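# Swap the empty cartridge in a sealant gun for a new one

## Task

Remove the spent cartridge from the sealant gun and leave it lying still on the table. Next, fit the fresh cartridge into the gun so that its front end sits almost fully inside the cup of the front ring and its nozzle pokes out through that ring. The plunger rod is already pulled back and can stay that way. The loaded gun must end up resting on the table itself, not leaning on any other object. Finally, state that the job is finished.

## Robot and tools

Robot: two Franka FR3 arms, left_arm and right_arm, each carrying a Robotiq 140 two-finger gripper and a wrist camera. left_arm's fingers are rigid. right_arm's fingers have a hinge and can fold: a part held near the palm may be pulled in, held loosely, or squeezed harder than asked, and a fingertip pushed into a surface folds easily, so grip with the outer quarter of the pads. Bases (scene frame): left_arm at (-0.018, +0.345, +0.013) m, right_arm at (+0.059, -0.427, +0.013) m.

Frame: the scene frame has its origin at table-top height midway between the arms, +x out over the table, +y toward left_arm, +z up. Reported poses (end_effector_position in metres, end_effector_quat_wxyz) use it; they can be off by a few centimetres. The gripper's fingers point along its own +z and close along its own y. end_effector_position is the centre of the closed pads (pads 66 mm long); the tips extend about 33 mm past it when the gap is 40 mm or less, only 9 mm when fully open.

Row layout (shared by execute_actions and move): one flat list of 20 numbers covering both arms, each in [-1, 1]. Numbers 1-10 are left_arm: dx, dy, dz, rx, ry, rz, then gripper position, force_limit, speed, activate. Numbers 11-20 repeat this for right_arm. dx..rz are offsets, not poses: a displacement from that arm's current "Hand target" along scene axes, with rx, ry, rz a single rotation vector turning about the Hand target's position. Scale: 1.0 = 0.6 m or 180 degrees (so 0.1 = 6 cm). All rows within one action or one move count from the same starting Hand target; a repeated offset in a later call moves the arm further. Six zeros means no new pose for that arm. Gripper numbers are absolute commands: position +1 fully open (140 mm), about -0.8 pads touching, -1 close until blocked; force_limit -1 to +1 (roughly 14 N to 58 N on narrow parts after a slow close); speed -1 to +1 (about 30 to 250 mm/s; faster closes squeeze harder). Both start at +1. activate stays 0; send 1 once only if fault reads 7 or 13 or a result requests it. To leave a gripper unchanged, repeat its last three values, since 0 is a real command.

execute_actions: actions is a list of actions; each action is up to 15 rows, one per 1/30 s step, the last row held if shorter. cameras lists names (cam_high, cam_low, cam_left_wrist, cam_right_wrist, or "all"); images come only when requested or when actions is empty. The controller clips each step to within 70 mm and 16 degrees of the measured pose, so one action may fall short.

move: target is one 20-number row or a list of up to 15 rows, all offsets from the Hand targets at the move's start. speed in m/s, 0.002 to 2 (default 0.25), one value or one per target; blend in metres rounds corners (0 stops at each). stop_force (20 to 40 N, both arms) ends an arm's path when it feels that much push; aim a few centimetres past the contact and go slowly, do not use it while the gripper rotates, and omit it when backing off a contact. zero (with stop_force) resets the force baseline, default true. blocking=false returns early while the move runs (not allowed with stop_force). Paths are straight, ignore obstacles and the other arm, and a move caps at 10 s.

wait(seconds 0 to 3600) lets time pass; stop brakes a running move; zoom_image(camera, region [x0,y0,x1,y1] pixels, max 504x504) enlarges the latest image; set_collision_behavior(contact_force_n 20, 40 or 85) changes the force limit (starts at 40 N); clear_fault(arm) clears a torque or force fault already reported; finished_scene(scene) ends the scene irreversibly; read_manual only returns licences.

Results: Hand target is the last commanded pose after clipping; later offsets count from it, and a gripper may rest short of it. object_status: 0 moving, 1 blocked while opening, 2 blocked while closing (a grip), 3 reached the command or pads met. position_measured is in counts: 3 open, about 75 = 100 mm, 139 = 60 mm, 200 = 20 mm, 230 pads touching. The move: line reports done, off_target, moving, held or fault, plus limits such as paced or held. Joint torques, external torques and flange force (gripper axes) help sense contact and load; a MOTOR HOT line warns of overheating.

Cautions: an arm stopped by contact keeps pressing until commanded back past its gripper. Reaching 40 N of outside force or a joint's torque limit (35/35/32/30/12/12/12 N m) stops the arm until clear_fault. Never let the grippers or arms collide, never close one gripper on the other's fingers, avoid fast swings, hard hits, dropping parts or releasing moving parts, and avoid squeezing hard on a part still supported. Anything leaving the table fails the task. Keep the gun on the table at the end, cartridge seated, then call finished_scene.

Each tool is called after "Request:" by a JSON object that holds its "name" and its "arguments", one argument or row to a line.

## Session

Request:
{"name": "execute_actions", "arguments": {
  "actions": []
}}

Request:
{"name": "zoom_image", "arguments": {
  "camera": "cam_high",
  "region": [340, 190, 700, 400]
}}

Scene clock: 0.00 s.
left_arm: end_effector_position=(+0.6916, +0.5571, +0.1784) position_measured=3 object_status=3 fault=0 end_effector_quat_wxyz=(-0.044, +0.960, +0.224, +0.161) | right_arm: end_effector_position=(+0.7335, +0.0575, +0.3411) position_measured=3 object_status=3 fault=0 end_effector_quat_wxyz=(+0.098, -0.122, +0.932, +0.327)
Joint positions: left_arm=[0.218 0.384 0.086 -1.81 0.072 2.518 -1.815] | right_arm=[0.535 0.519 -0.13 -1.296 0.748 2.125 1.456]
Joint velocities: within noise
Joint torques (N m): no reading
External joint torques (N m): no reading
Flange force (N): no reading
Hand target: left_arm +0.6916, +0.5571, +0.1784; -0.044, +0.960, +0.224, +0.161 | right_arm +0.7335, +0.0575, +0.3411; +0.098, -0.122, +0.932, +0.327
Tool commands: left_gripper/position=+1.0 left_gripper/force_limit=+1.0 left_gripper/speed=+1.0 left_gripper/activate=+0.0 right_gripper/position=+1.0 right_gripper/force_limit=+1.0 right_gripper/speed=+1.0 right_gripper/activate=+0.0
camera_calibration:
cam_left_wrist: T_world_to_cam=[[0.48264, -0.8757, 0.0142, 0.15485], [-0.87306, -0.48234, -0.07144, 0.90541], [0.06941, 0.02208, -0.99734, 0.26425]] pos_world=[0.6974, 0.56648, 0.32603]
cam_right_wrist: T_world_to_cam=[[-0.33137, 0.74375, 0.58054, 0.01119], [0.8122, -0.08826, 0.57667, -0.79778], [0.48014, 0.66261, -0.57482, -0.05287]] pos_world=[0.67705, -0.0437, 0.42317]

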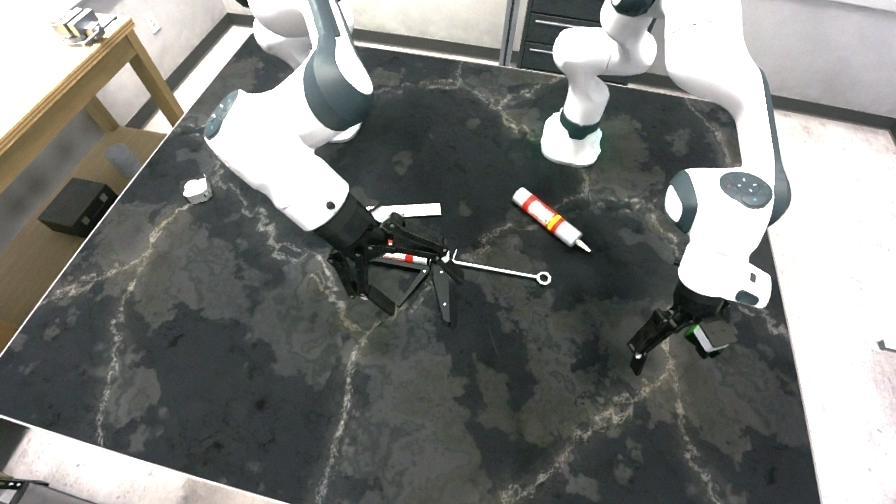

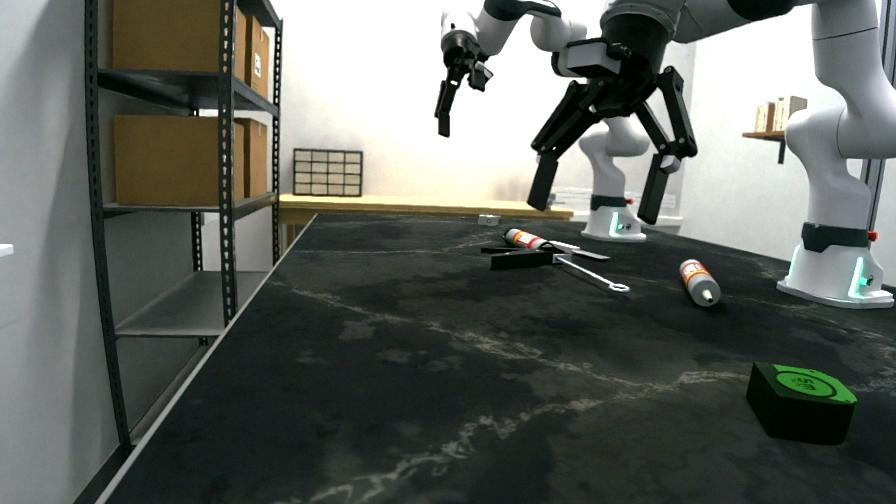

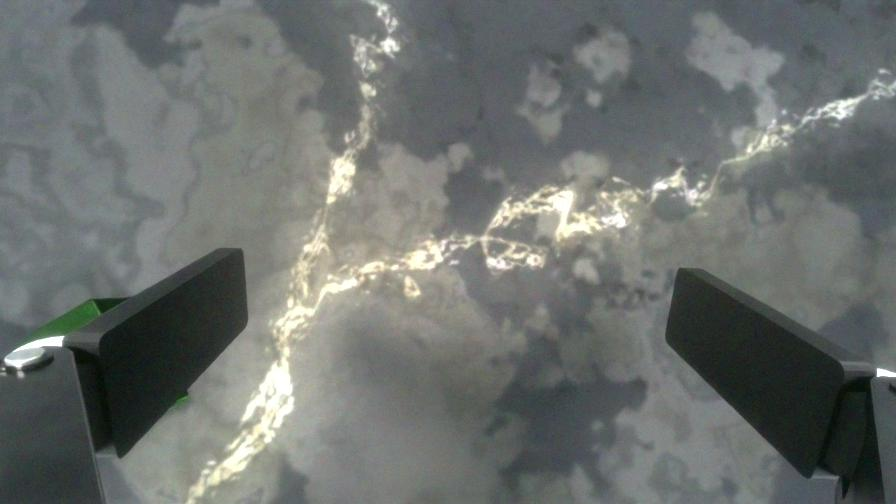

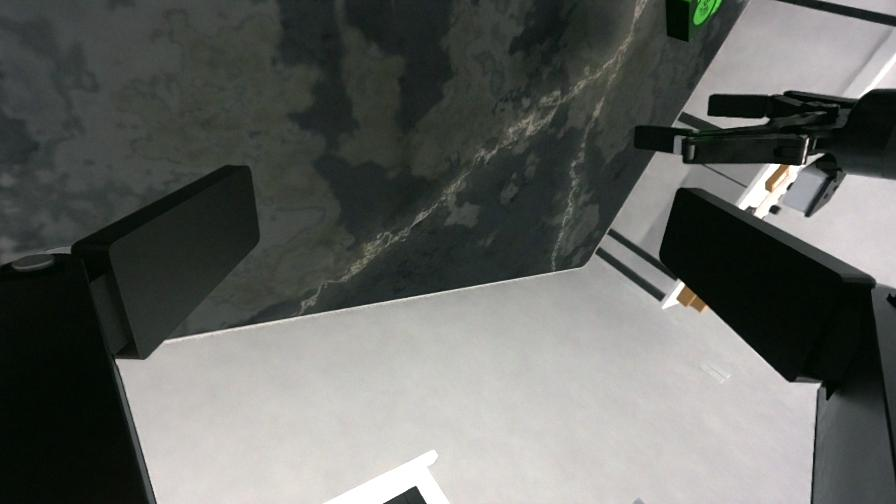

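Scaled by 1.400 from the camera's image (finer frame: 1280x720).

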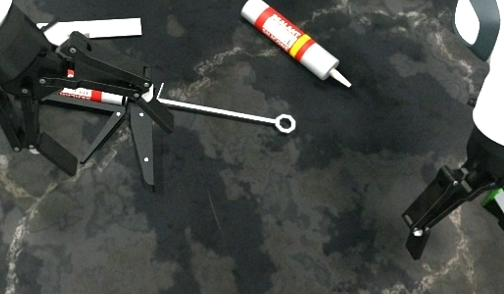

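Request:
{"name": "move", "arguments": {
  "target": [
    [-0.678,-0.462,0.12,-0.0749,0.0782,0.1694,1,-1,-0.5,0,-0.3975,-0.229,-0.07,-0.2077,-0.119,0.4152,1,-1,-0.5,0]
  ],
  "speed": 0.6,
  "cameras": ["all"]
}}

Request:
{"name": "zoom_image", "arguments": {
  "camera": "cam_low",
  "region": [440, 200, 740, 330]
}}

Request:
{"name": "zoom_image", "arguments": {
  "camera": "cam_high",
  "region": [320, 170, 620, 340]
}}

Scene clock: 22.37 s.
left_arm: end_effector_position=(+0.2861, +0.2798, +0.2509) position_measured=3 object_status=3 fault=0 end_effector_quat_wxyz=(+0.001, +0.880, +0.475, +0.001) | right_arm: end_effector_position=(+0.4932, -0.0789, +0.2985) position_measured=3 object_status=3 fault=0 end_effector_quat_wxyz=(+0.002, +0.724, -0.690, -0.002)
Joint positions: left_arm=[0.056 -0.808 -0.211 -2.717 -0.162 1.918 -2.623] | right_arm=[0.675 -0.008 -0.016 -1.905 0.003 1.893 0.625]
Joint velocities: left_arm=[0 0 -0.001 0 0 -0.001 -0.005] | right_arm=[-0.001 -0.001 0.001 0.001 0 -0.001 -0.007]
Joint torques (N m): left_arm=[-0.01 -4.88 2.68 23.91 0.48 2.37 -0.17] | right_arm=[-1.59 -32.47 0.38 24.68 0.52 2.87 0.01]
External joint torques (N m): left_arm=[0.01 0.01 -0.03 -0.59 -0.41 -0.21 -0.17] | right_arm=[-1.6 -0.1 0.37 -0.12 -0.19 0.36 0.01]
Flange force (N): left_arm=[-1.5 -1.2 0.9] | right_arm=[1.4 0.2 1.1]
Hand target: left_arm +0.2848, +0.2799, +0.2504; +0.001, +0.878, +0.478, -0.001 | right_arm +0.4950, -0.0799, +0.2991; +0.000, +0.726, -0.688, +0.000
Off the commanded pose: left_arm 0.001 m, 0 deg | right_arm 0.002 m, 0 deg.
move: done; limits=paced
cam_left_wrist: T_world_to_cam=[[0.86187, -0.50696, 0.01301, -0.10468], [-0.49254, -0.83067, 0.2596, 0.32838], [-0.12079, -0.23015, -0.96563, 0.48793]] pos_world=[0.3109, 0.33201, 0.38728]
cam_right_wrist: T_world_to_cam=[[-0.99591, -0.08942, 0.01303, 0.48921], [-0.07604, 0.90715, 0.41387, -0.02475], [-0.04883, 0.41119, -0.91024, 0.46952]] pos_world=[0.50825, -0.12686, 0.43124]

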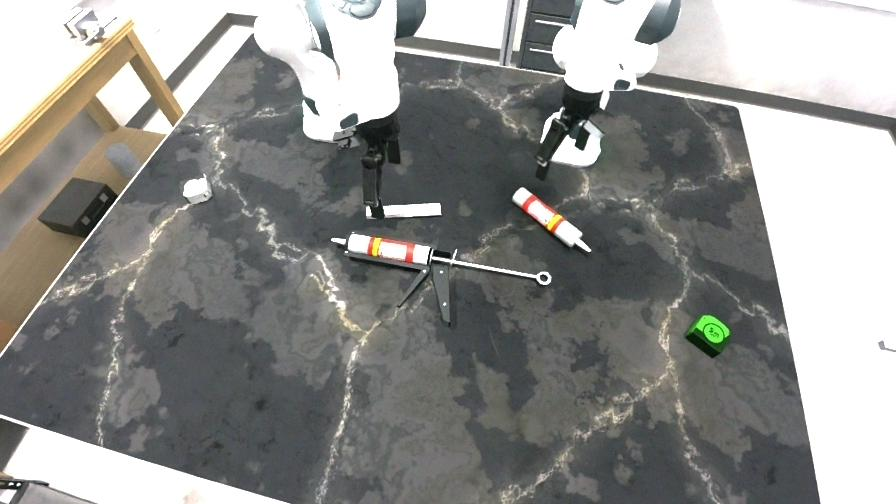

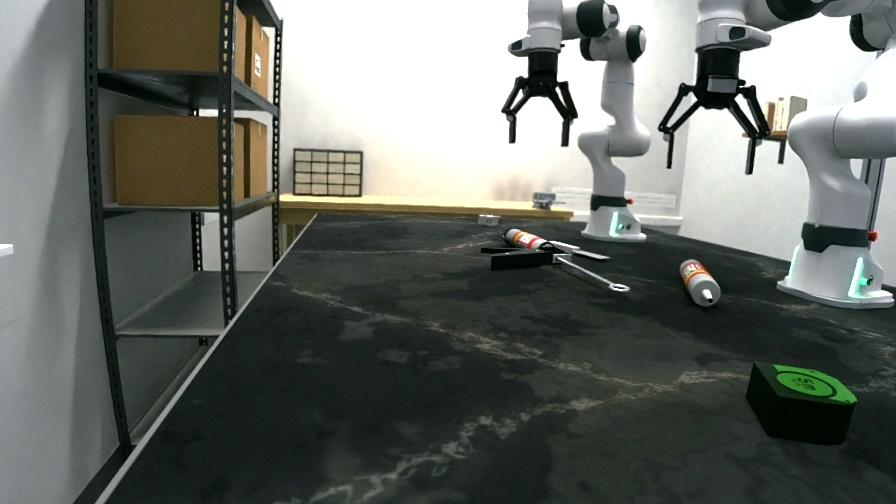

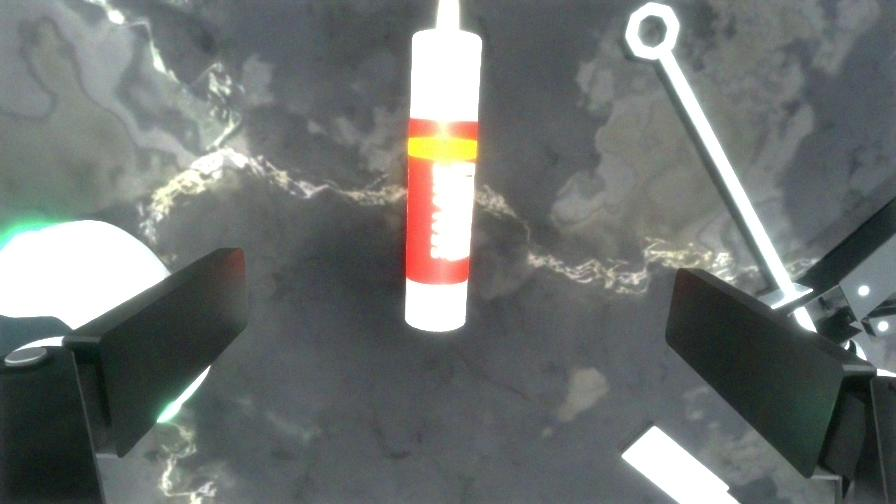

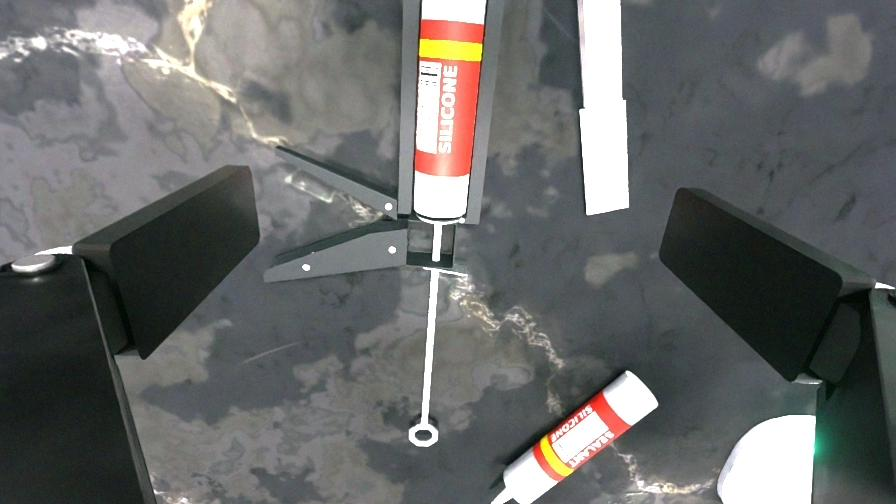

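Scaled by 1.680 from the camera's image (finer frame: 1280x720).

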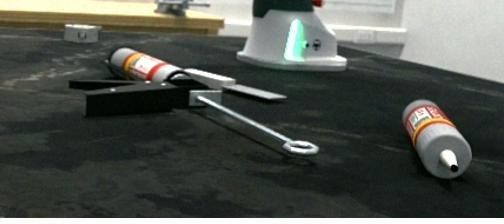

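Scaled by 1.680 from the camera's image (finer frame: 1280x720).

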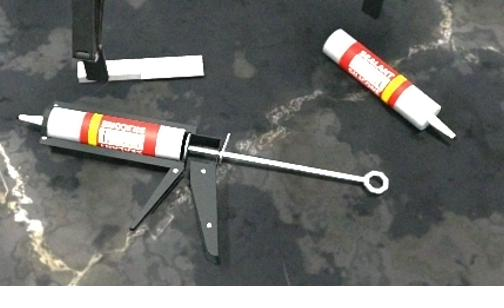

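Request:
{"name": "move", "arguments": {
  "target": [
    [0,0.0135,-0.2,0,0,0,0.05,0.3,-0.5,0,0.008,-0.0085,-0.25,0,0,-0.005,0.05,-0.5,-0.5,0],
    [0,0.0135,-0.32,0,0,0,0.05,0.3,-0.5,0,0.008,-0.0085,-0.394,0,0,-0.005,0.05,-0.5,-0.5,0]
  ],
  "blend": 0.02,
  "speed": [0.3,0.12],
  "cameras": ["all"]
}}

Scene clock: 44.00 s.
left_arm: end_effector_position=(+0.2832, +0.2877, +0.0581) position_measured=123 object_status=3 fault=0 end_effector_quat_wxyz=(+0.000, +0.878, +0.479, -0.002) | right_arm: end_effector_position=(+0.4991, -0.0863, +0.0628) position_measured=123 object_status=3 fault=0 end_effector_quat_wxyz=(+0.002, +0.720, -0.694, +0.001)
Joint positions: left_arm=[0.06 -0.396 -0.284 -3.005 -0.221 2.609 -2.607] | right_arm=[0.664 0.271 -0.02 -2.19 0.005 2.457 0.62]
Joint velocities: left_arm=[0.002 0.001 0.002 -0.001 0.001 0.004 0.001] | right_arm=[within noise]
Joint torques (N m): left_arm=[-0.19 -9.86 1.63 18.49 1.08 2.88 -0.02] | right_arm=[-1.67 -36.38 1.22 20.75 0.94 2.91 -0.19]
External joint torques (N m): left_arm=[-0.16 2.06 0.2 0.42 0.6 0.32 -0.02] | right_arm=[-1.69 1.19 1.14 0.1 0.47 0.41 -0.19]
Flange force (N): left_arm=[4.5 8.3 9.6] | right_arm=[-0.1 -3.4 3.3]
Hand target: left_arm +0.2848, +0.2880, +0.0584; +0.001, +0.878, +0.478, -0.001 | right_arm +0.4998, -0.0850, +0.0627; +0.000, +0.720, -0.694, +0.000
Off the commanded pose: left_arm 0.002 m, 0 deg | right_arm 0.001 m, 0 deg.
move: done
cam_left_wrist: T_world_to_cam=[[0.86584, -0.50025, 0.0079, -0.09844], [-0.48435, -0.83415, 0.26384, 0.38198], [-0.1254, -0.23227, -0.96454, 0.30507]] pos_world=[0.3085, 0.34024, 0.19425]
cam_right_wrist: T_world_to_cam=[[-0.99697, -0.07715, 0.00966, 0.49927], [-0.0664, 0.90946, 0.41046, 0.07553], [-0.04045, 0.40858, -0.91183, 0.25407]] pos_world=[0.51305, -0.13398, 0.19585]

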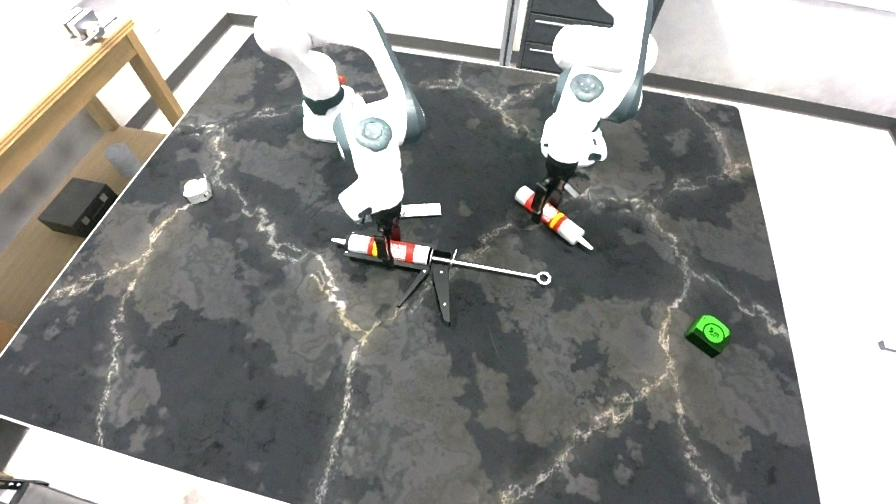

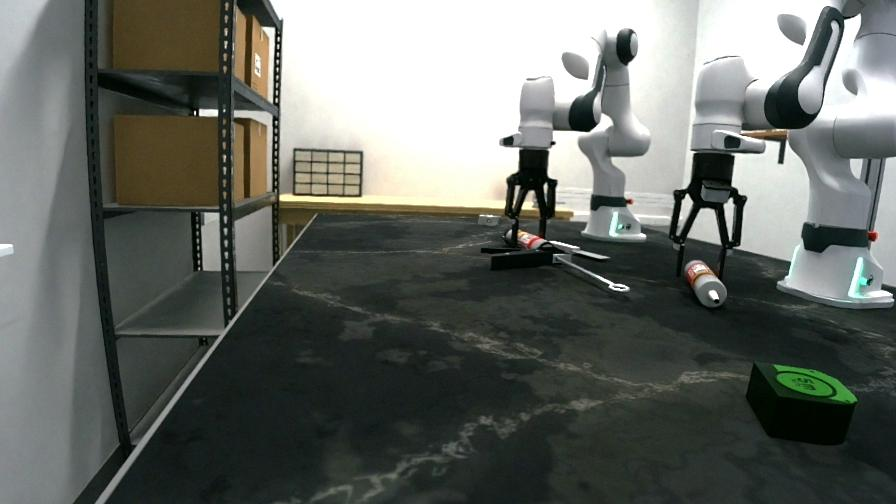

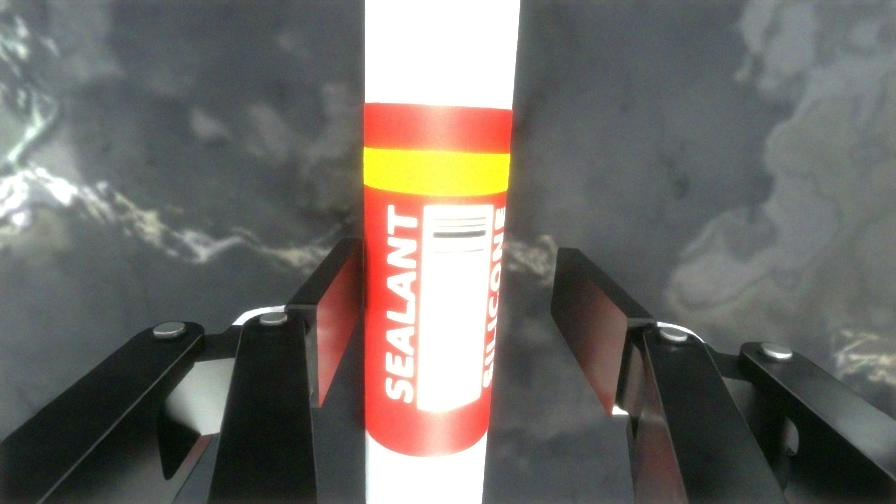

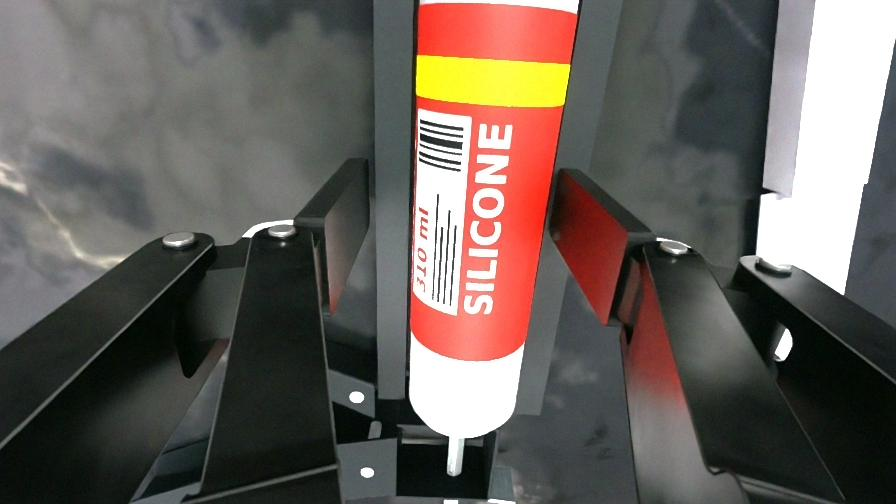

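Request:
{"name": "move", "arguments": {
  "target": [
    [-0.007,0.004,0,0,0,0,0.05,0.3,-1,0,-0.01,-0.001,0,0,0,-0.003,0.05,-0.5,-1,0],
    [-0.007,0.004,0,0,0,0,-1,0.3,-1,0,-0.01,-0.001,0,0,0,-0.003,-1,-0.5,-1,0]
  ],
  "speed": 0.05,
  "cameras": ["cam_left_wrist","cam_right_wrist"]
}}

Scene clock: 53.07 s.
left_arm: end_effector_position=(+0.2814, +0.2901, +0.0587) position_measured=161 object_status=0 fault=0 end_effector_quat_wxyz=(+0.000, +0.878, +0.478, +0.000) | right_arm: end_effector_position=(+0.4946, -0.0861, +0.0645) position_measured=157 object_status=2 fault=0 end_effector_quat_wxyz=(+0.000, +0.719, -0.695, +0.001)
Joint positions: left_arm=[0.06 -0.411 -0.282 -3.015 -0.221 2.609 -2.603] | right_arm=[0.667 0.257 -0.018 -2.206 0.005 2.464 0.627]
Joint torques (N m): left_arm=[-0.49 -10.37 1.64 17.63 0.01 2.74 0.13] | right_arm=[-1.26 -34.2 0.8 19.46 0.84 2.92 0.27]
External joint torques (N m): left_arm=[-0.49 1.12 0.19 -0.49 -0.48 0.17 0.13] | right_arm=[-1.22 2.89 0.76 -1.17 0.36 0.4 0.27]
Flange force (N): left_arm=[-0.2 1.6 5.4] | right_arm=[-0.8 -2.2 7.0]
Hand target: left_arm +0.2806, +0.2904, +0.0584; +0.001, +0.878, +0.478, -0.001 | right_arm +0.4938, -0.0856, +0.0627; +0.000, +0.717, -0.697, +0.000
Off the commanded pose: left_arm 0.001 m, 0 deg | right_arm 0.002 m, 0 deg.
joint sent to its limit (left arm) — joint 4 (elbow), lower limit, where the elbow is as bent as it goes. The joint targets still meet the commanded pose.
move: done
cam_left_wrist: T_world_to_cam=[[0.86533, -0.50107, 0.011, -0.09544], [-0.48632, -0.83415, 0.26017, 0.38375], [-0.12118, -0.23048, -0.9655, 0.30436]] pos_world=[0.30609, 0.34243, 0.19507]
cam_right_wrist: T_world_to_cam=[[-0.99712, -0.07556, 0.00689, 0.49519], [-0.06599, 0.90843, 0.4128, 0.07387], [-0.03745, 0.41116, -0.91079, 0.25391]] pos_world=[0.50815, -0.13409, 0.19735]

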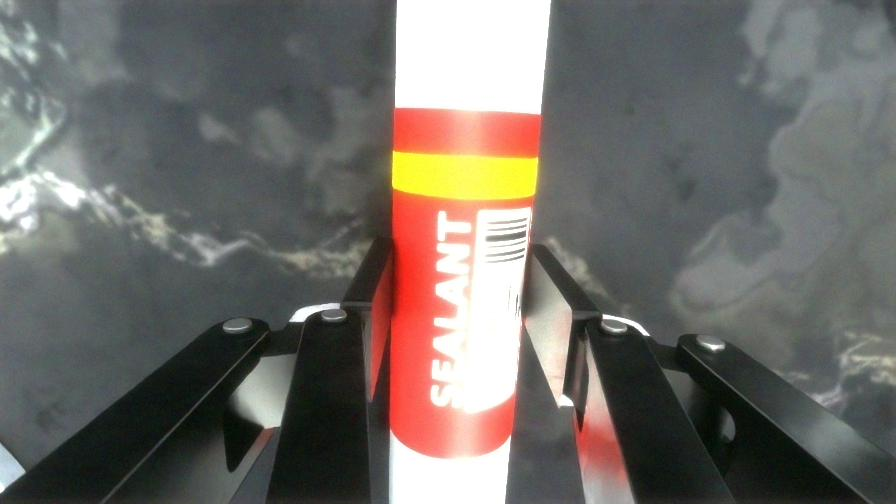

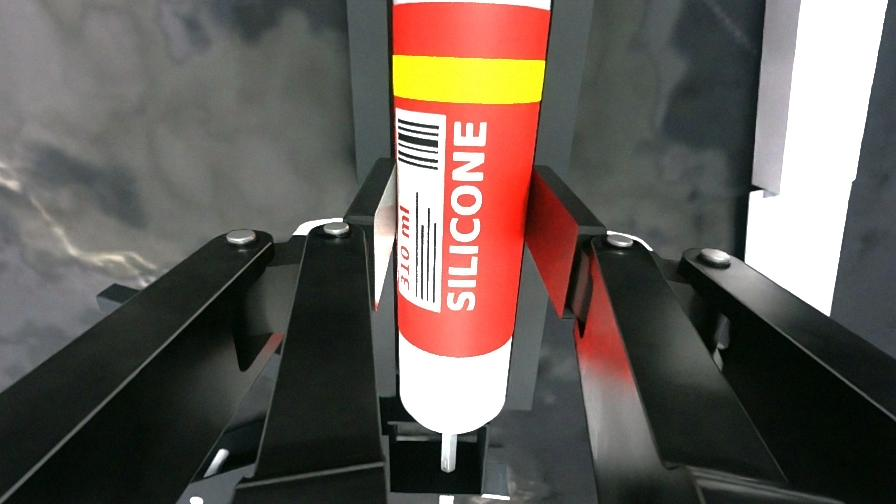

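Request:
{"name": "move", "arguments": {
  "target": [
    [0,0,0.01,0,0,0,-1,0.3,-1,0,-0.0006,0.0167,0.001,0,0,0,-1,-0.5,-1,0],
    [0.02,0,0.06,0,0,0,-1,0.3,-1,0,-0.0002,0.005,0.031,0.05,0.0017,0,-1,-0.5,-1,0],
    [0.04,0,0.1,0,0,0,-1,0.3,-1,0,0.0003,-0.01,0.0602,0.1,0.0035,0,-1,-0.5,-1,0],
    [0.08,0,0.16,0,0,0,-1,0.3,-1,0,-0.0027,0.0767,0.0885,0.1,0.0035,0,-1,-0.5,-1,0]
  ],
  "blend": [0.002,0.004,0.004,0],
  "speed": [0.06,0.08,0.08,0.1],
  "cameras": ["cam_high","cam_left_wrist","cam_right_wrist"]
}}

Scene clock: 70.70 s.
left_arm: end_effector_position=(+0.3267, +0.2896, +0.1525) position_measured=161 object_status=2 fault=0 end_effector_quat_wxyz=(+0.000, +0.879, +0.478, -0.002) | right_arm: end_effector_position=(+0.4924, -0.0396, +0.1160) position_measured=157 object_status=2 fault=0 end_effector_quat_wxyz=(-0.110, +0.709, -0.687, -0.113)
Joint positions: left_arm=[0.098 -0.52 -0.244 -2.794 -0.161 2.276 -2.603] | right_arm=[0.474 0.142 0.159 -2.285 0.443 2.567 0.258]
Joint velocities: left_arm=[within noise] | right_arm=[0.001 0 0 0 0 0 0.005]
Joint torques (N m): left_arm=[0.01 -11.15 2.67 24.39 1.35 2.66 -0.04] | right_arm=[-0.84 -32.98 1.23 22.57 -0.3 2.47 0.05]
External joint torques (N m): left_arm=[0 0.81 0.58 1.97 0.62 0.09 -0.04] | right_arm=[-0.94 0.88 0.37 0.94 -0.5 -0.15 0.06]
Flange force (N): left_arm=[5.0 7.3 -1.0] | right_arm=[-2.4 -5.4 1.4]
Hand target: left_arm +0.3286, +0.2904, +0.1544; +0.001, +0.878, +0.478, -0.001 | right_arm +0.4922, -0.0396, +0.1158; -0.108, +0.708, -0.688, -0.113
Off the commanded pose: left_arm 0.003 m, 0 deg | right_arm 0.000 m, 0 deg.
move: done
cam_left_wrist: T_world_to_cam=[[0.86484, -0.50199, 0.00788, -0.13509], [-0.48607, -0.83327, 0.26344, 0.38008], [-0.12568, -0.23167, -0.96464, 0.40203]] pos_world=[0.3521, 0.34203, 0.28875]
cam_right_wrist: T_world_to_cam=[[-0.9974, -0.07178, -0.00561, 0.49784], [-0.05661, 0.73377, 0.67704, -0.03202], [-0.04448, 0.6756, -0.73593, 0.27531]] pos_world=[0.50697, -0.12677, 0.22708]

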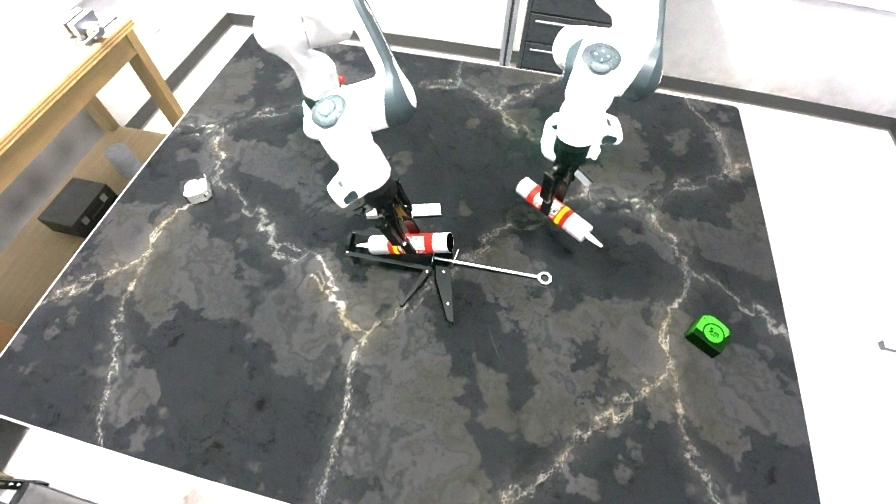

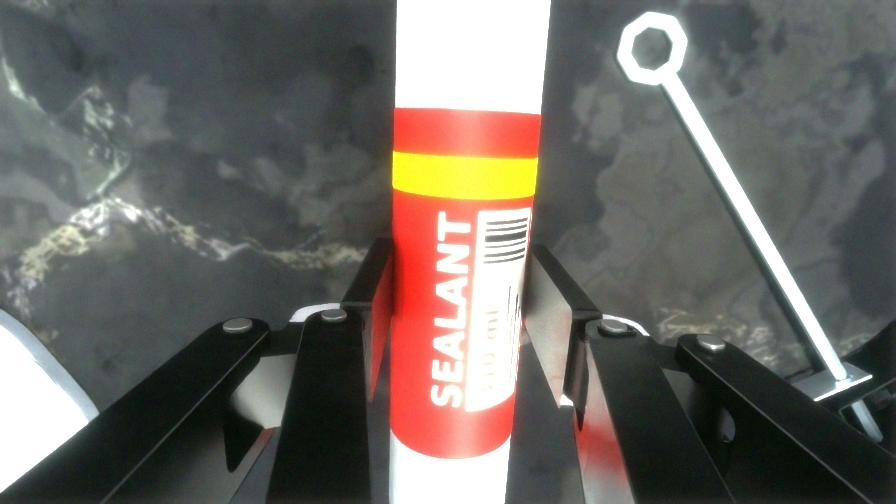

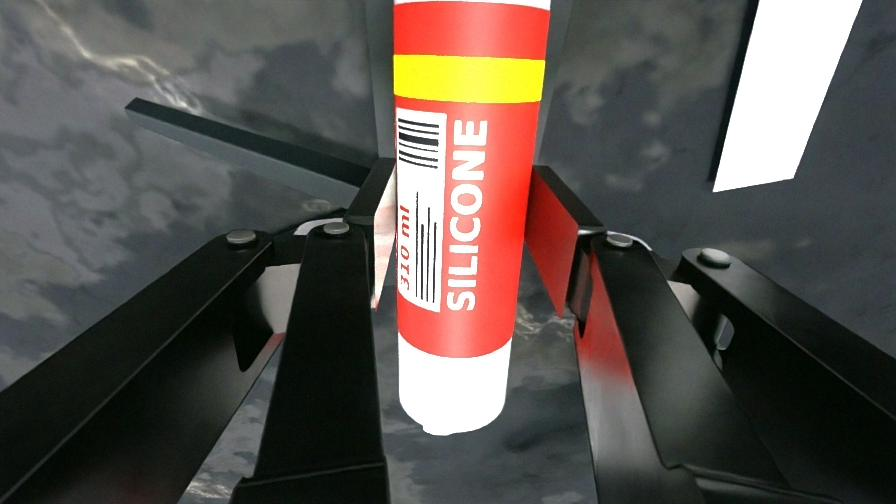

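Request:
{"name": "move", "arguments": {
  "target": [
    [0,0,0.1,0,0,0,-1,0.3,-1,0,0,0.032,0.01,0,0,0,-1,-0.5,-1,0],
    [0,0,0.17,0,0,0,-1,0.3,-1,0,0,0.05,0.2167,-0.1,-0.0035,0,-1,-0.5,-1,0],
    [0.12,-0.15,0.17,0.0175,0.064,-0.4,-1,0.3,-1,0,-0.12,-0.634,0.2167,-0.1,-0.0035,0,-1,-0.5,-1,0],
    [0.2767,-0.5617,0.13,0.0351,0.1277,-0.798,-1,0.3,-1,0,-0.12,-0.634,-0.0865,-0.1,-0.0035,0,-1,-0.5,-1,0]
  ],
  "blend": [0.005,0.02,0.03,0],
  "speed": [0.1,0.3,0.4,0.2],
  "cameras": ["cam_high"]
}}

Request:
{"name": "move", "arguments": {
  "target": [
    [0,0,0,0,0,0,-1,0.3,-1,0,0,0,0,0,0,0,0.05,-0.5,-1,0],
    [0.001,0,-0.09,0,0,0,-1,0.3,-1,0,0,0,0.3,0,0,0,0.05,-0.5,-1,0],
    [0.001,0,-0.09,0,0,0,-1,0.3,-1,0,-0.1,-0.05,0.4,0,0,0,0.05,-0.5,-1,0]
  ],
  "blend": [0,0.02,0],
  "speed": [0.1,0.2,0.3],
  "cameras": ["cam_high","cam_low","cam_left_wrist"]
}}

Request:
{"name": "zoom_image", "arguments": {
  "camera": "cam_high",
  "region": [320, 190, 500, 300]
}}

Scene clock: 108.33 s.
left_arm: end_effector_position=(+0.4935, -0.0469, +0.2293) position_measured=161 object_status=2 fault=0 end_effector_quat_wxyz=(-0.108, +0.712, -0.685, -0.115) | right_arm: end_effector_position=(+0.4193, -0.4204, +0.0641) position_measured=157 object_status=2 fault=0 end_effector_quat_wxyz=(+0.002, +0.716, -0.698, +0.000)
Joint positions: left_arm=[-0.473 0.574 -0.369 -1.279 0.394 1.564 -0.925] | right_arm=[0.423 -0.255 -0.466 -2.838 -0.223 2.596 0.15]
Joint velocities: left_arm=[0 0 -0.001 0.001 0.001 0 0.007] | right_arm=[within noise]
Joint torques (N m): left_arm=[-0.6 -47.1 -5.71 25.77 2.13 1.65 0.15] | right_arm=[-0.78 -14.9 2.68 18.64 0.59 3.01 -0.2]
External joint torques (N m): left_arm=[-0.63 1.48 -0.84 1.91 0.88 -0.22 0.16] | right_arm=[-0.75 1.05 0.51 0.36 0.2 0.46 -0.2]
Flange force (N): left_arm=[13.6 -13.8 -9.2] | right_arm=[0.3 -3.8 4.6]
Hand target: left_arm +0.4946, -0.0467, +0.2324; -0.109, +0.710, -0.686, -0.113 | right_arm +0.4202, -0.4200, +0.0639; +0.000, +0.717, -0.697, +0.000
Off the commanded pose: left_arm 0.003 m, 0 deg | right_arm 0.001 m, 0 deg.
move: done

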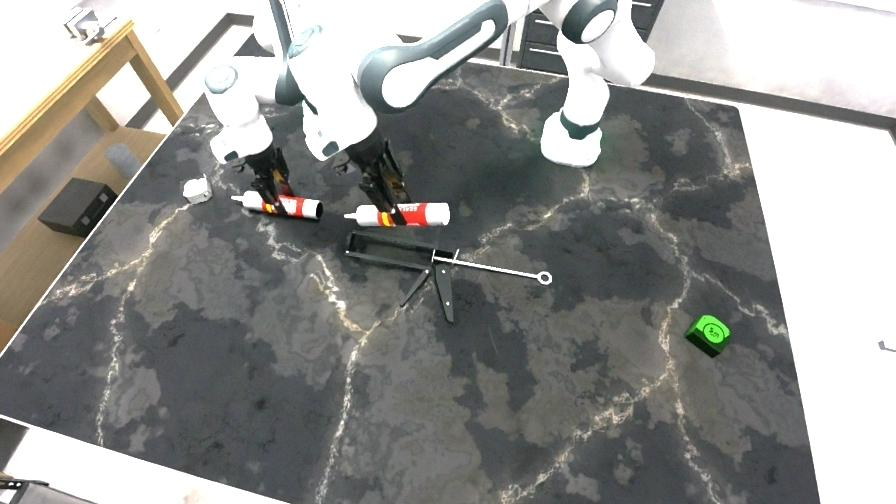

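Scene clock: 111.57 s.
left_arm: end_effector_position=(+0.4930, -0.0462, +0.1754) position_measured=161 object_status=2 fault=0 end_effector_quat_wxyz=(-0.107, +0.708, -0.688, -0.117) | right_arm: end_effector_position=(+0.3617, -0.4489, +0.3044) position_measured=123 object_status=3 fault=0 end_effector_quat_wxyz=(-0.003, +0.715, -0.699, -0.001)
Joint positions: left_arm=[-0.468 0.601 -0.356 -1.372 0.402 1.676 -0.944] | right_arm=[0.303 -0.875 -0.298 -2.599 -0.227 1.745 0.142]
Joint velocities: left_arm=[within noise] | right_arm=[-0.001 0.002 0 0.002 -0.001 -0.004 -0.003]
Joint torques (N m): left_arm=[-0.56 -48.52 -5.57 24.57 1.85 2.1 -0.27] | right_arm=[-1.19 -2.98 6.41 24.17 0.27 2.36 -0.17]
External joint torques (N m): left_arm=[-0.54 0.64 -0.4 0.79 0.7 0.25 -0.27] | right_arm=[-1.21 -0.45 1.35 0.06 -0.47 -0.22 -0.17]
Flange force (N): left_arm=[5.8 -4.6 -1.9] | right_arm=[-0.1 3.7 -0.9]
Hand target: left_arm +0.4952, -0.0467, +0.1784; -0.109, +0.710, -0.686, -0.113 | right_arm +0.3602, -0.4500, +0.3039; +0.000, +0.717, -0.697, +0.000
Off the commanded pose: left_arm 0.004 m, 1 deg | right_arm 0.002 m, 0 deg.
move: off_target (left_arm)
cam_left_wrist: T_world_to_cam=[[-0.99674, -0.08055, 0.00423, 0.4902], [-0.06498, 0.83295, 0.54951, -0.00569], [-0.04779, 0.54745, -0.83547, 0.34212]] pos_world=[0.50458, -0.14307, 0.28688]

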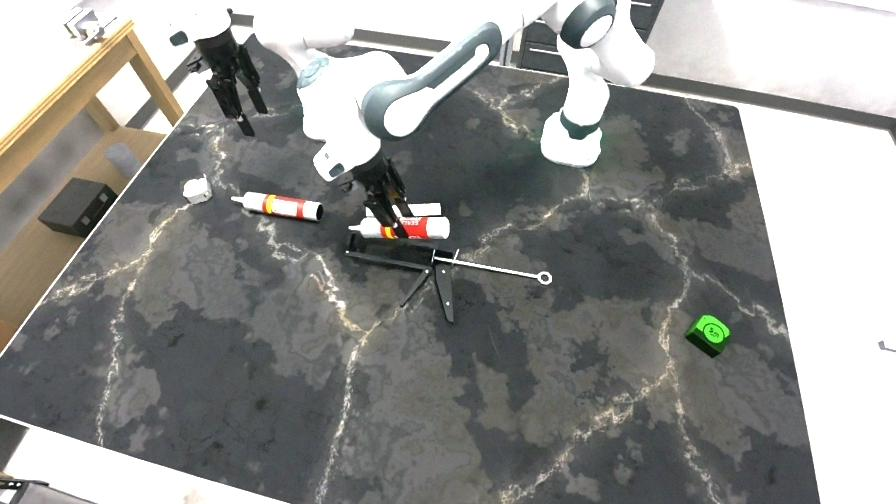

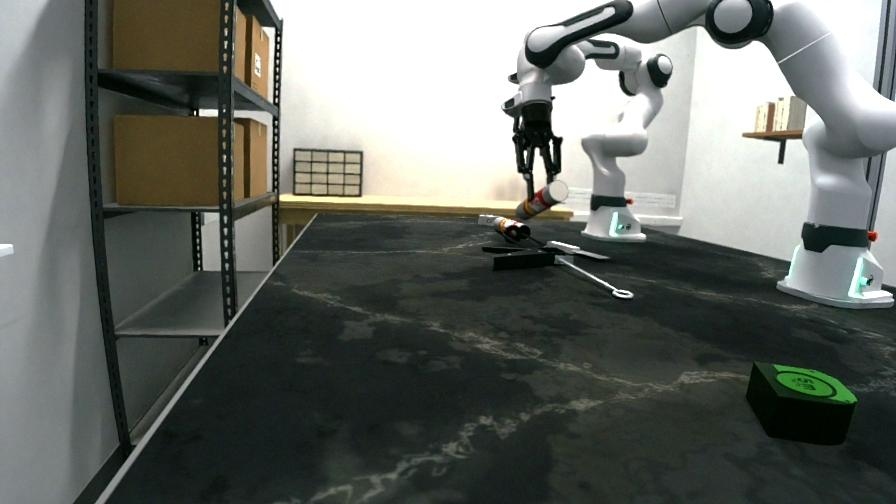

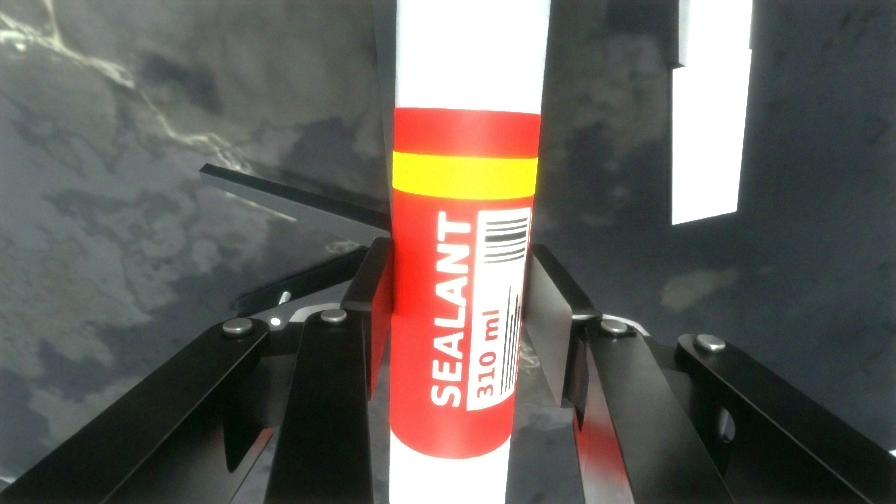

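Scaled by 2.800 from the camera's image (finer frame: 1280x720).

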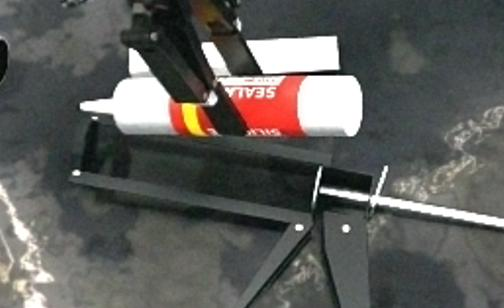

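Request:
{"name": "move", "arguments": {
  "target": [
    [0.004,0,-0.07,0,0,0,-1,0.3,-1,0,0,0,0,0,0,0,0.05,-0.5,-1,0]
  ],
  "speed": 0.15,
  "cameras": ["cam_high","cam_left_wrist"]
}}

Request:
{"name": "zoom_image", "arguments": {
  "camera": "cam_high",
  "region": [320, 190, 500, 300]
}}

Request:
{"name": "zoom_image", "arguments": {
  "camera": "cam_left_wrist",
  "region": [340, 0, 600, 260]
}}

Scene clock: 117.67 s.
left_arm: end_effector_position=(+0.4944, -0.0452, +0.1321) position_measured=161 object_status=2 fault=0 end_effector_quat_wxyz=(-0.107, +0.708, -0.688, -0.119) | right_arm: end_effector_position=(+0.3615, -0.4490, +0.3043) position_measured=123 object_status=3 fault=0 end_effector_quat_wxyz=(-0.002, +0.715, -0.699, -0.001)
Joint positions: left_arm=[-0.468 0.642 -0.344 -1.417 0.416 1.754 -0.962] | right_arm=[0.303 -0.875 -0.298 -2.599 -0.227 1.744 0.141]
Joint velocities: left_arm=[0.001 0.001 0.001 0 0 0.004 -0.005] | right_arm=[within noise]
Joint torques (N m): left_arm=[-0.62 -49.8 -5.74 24.81 1.89 2.19 -0.27] | right_arm=[-1.24 -2.89 6.58 24.15 0.32 2.34 -0.15]
External joint torques (N m): left_arm=[-0.54 0.03 -0.31 1.35 0.82 0.36 -0.26] | right_arm=[-1.19 -0.38 1.6 0.04 -0.42 -0.23 -0.14]
Flange force (N): left_arm=[6.0 -5.1 -2.3] | right_arm=[-0.7 3.7 -1.0]
Hand target: left_arm +0.4976, -0.0467, +0.1364; -0.109, +0.710, -0.686, -0.113 | right_arm +0.3602, -0.4500, +0.3039; +0.000, +0.717, -0.697, +0.000
Off the commanded pose: left_arm 0.006 m, 1 deg | right_arm 0.002 m, 0 deg.
move: off_target (left_arm)
cam_left_wrist: T_world_to_cam=[[-0.99675, -0.08018, 0.00708, 0.49151], [-0.063, 0.83189, 0.55135, 0.01606], [-0.0501, 0.54911, -0.83425, 0.30653]] pos_world=[0.50628, -0.14227, 0.24338]

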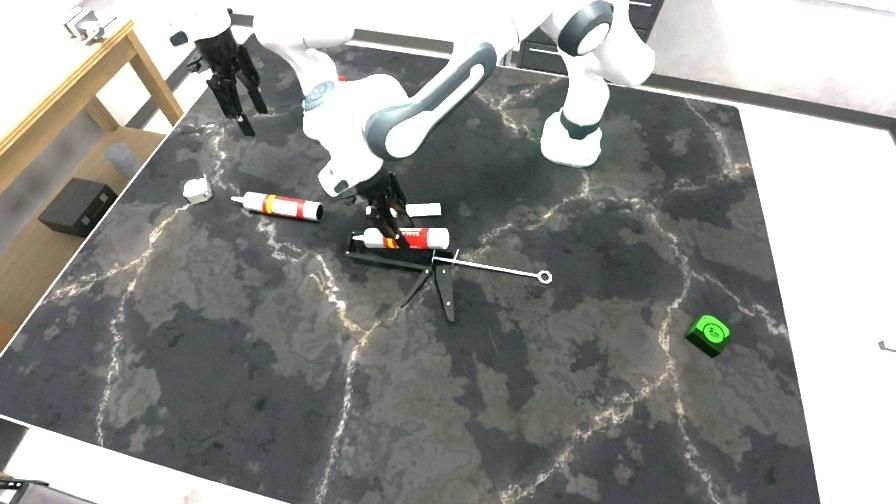

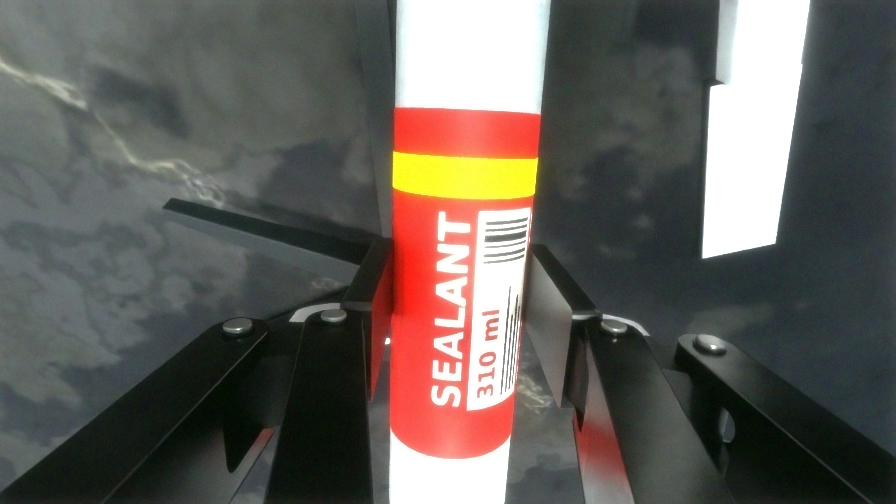

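Scaled by 2.800 from the camera's image (finer frame: 1280x720).

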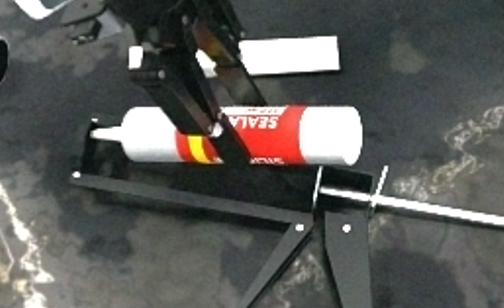

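Scaled by 1.938 from the camera's image (finer frame: 1280x720).

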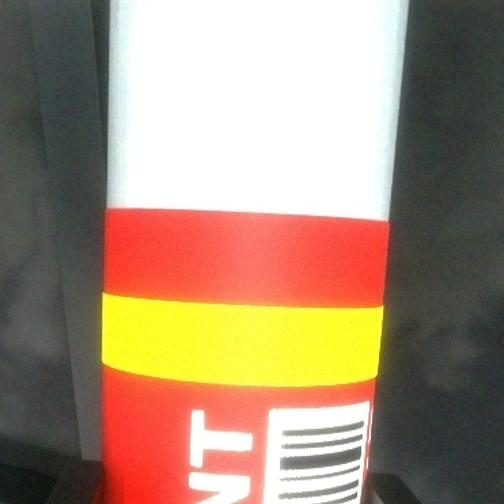

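Request:
{"name": "move", "arguments": {
  "target": [
    [0.004,0,-0.03,0,0,0,-1,0.3,-1,0,0,0,0,0,0,0,0.05,-0.5,-1,0]
  ],
  "speed": 0.1,
  "cameras": ["cam_high","cam_low","cam_left_wrist"]
}}

Request:
{"name": "zoom_image", "arguments": {
  "camera": "cam_high",
  "region": [330, 210, 460, 290]
}}

Request:
{"name": "zoom_image", "arguments": {
  "camera": "cam_low",
  "region": [460, 180, 640, 300]
}}

Scene clock: 153.73 s.
left_arm: end_effector_position=(+0.4973, -0.0449, +0.1147) position_measured=161 object_status=2 fault=0 end_effector_quat_wxyz=(-0.107, +0.709, -0.687, -0.118) | right_arm: end_effector_position=(+0.3615, -0.4490, +0.3043) position_measured=123 object_status=3 fault=0 end_effector_quat_wxyz=(-0.002, +0.715, -0.699, -0.001)
Joint positions: left_arm=[-0.468 0.666 -0.338 -1.423 0.424 1.784 -0.969] | right_arm=[0.303 -0.875 -0.298 -2.599 -0.227 1.744 0.141]
Joint velocities: left_arm=[0.001 -0.002 0 0 0.001 0.003 -0.002] | right_arm=[within noise]
Joint torques (N m): left_arm=[-0.88 -49.83 -6.04 24.62 1.88 2 -0.23] | right_arm=[-1.2 -2.88 6.53 24.1 0.33 2.32 -0.16]
External joint torques (N m): left_arm=[-0.92 0.37 -0.61 1.33 0.84 0.18 -0.22] | right_arm=[-1.23 -0.42 1.5 0.04 -0.42 -0.25 -0.16]
Flange force (N): left_arm=[7.6 -5.9 -2.6] | right_arm=[-0.4 3.8 -1.0]
Hand target: left_arm +0.5000, -0.0467, +0.1184; -0.109, +0.710, -0.686, -0.113 | right_arm +0.3602, -0.4500, +0.3039; +0.000, +0.717, -0.697, +0.000
Off the commanded pose: left_arm 0.005 m, 1 deg | right_arm 0.002 m, 0 deg.
move: off_target (left_arm)
cam_left_wrist: T_world_to_cam=[[-0.99664, -0.0817, 0.006, 0.49462], [-0.0649, 0.83218, 0.5507, 0.02675], [-0.04999, 0.54846, -0.83468, 0.29195]] pos_world=[0.50929, -0.14197, 0.22598]

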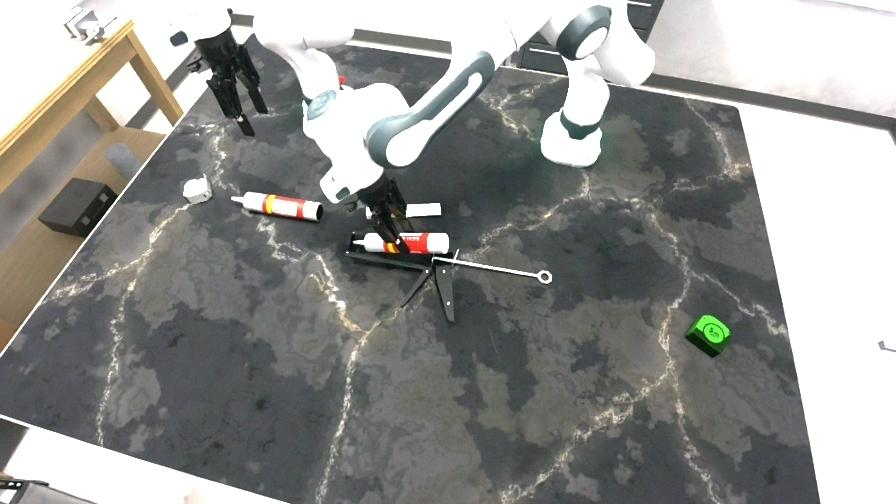

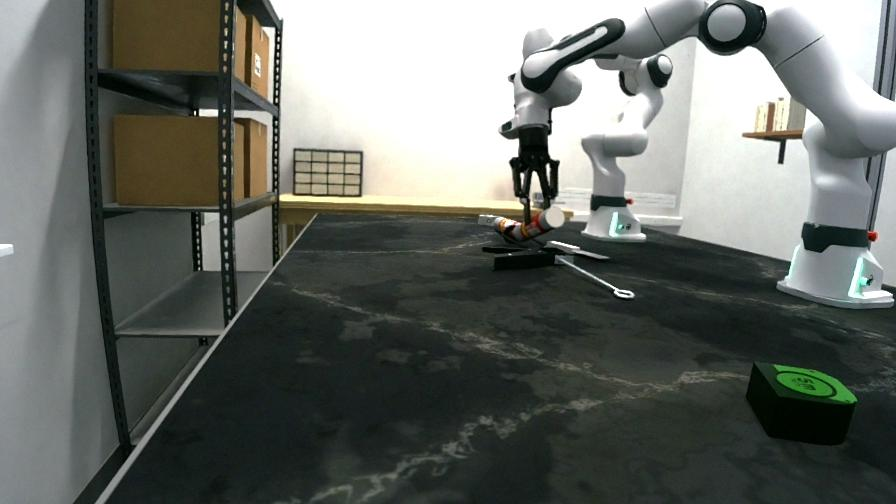

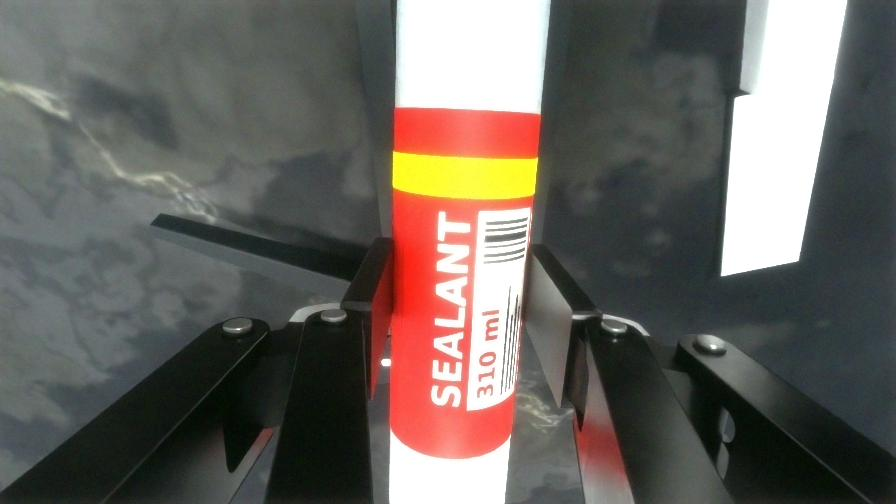

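Scaled by 3.877 from the camera's image (finer frame: 1280x720).

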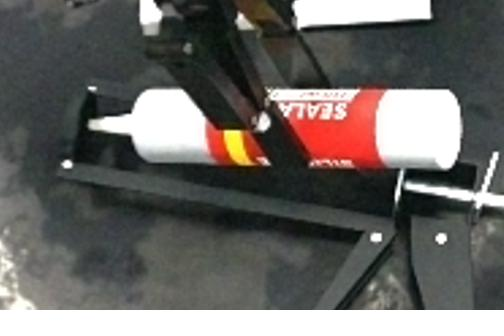

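Scaled by 2.800 from the camera's image (finer frame: 1280x720).

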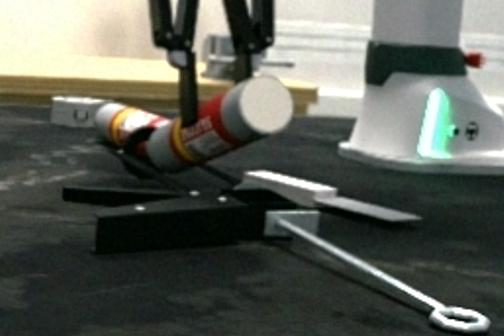

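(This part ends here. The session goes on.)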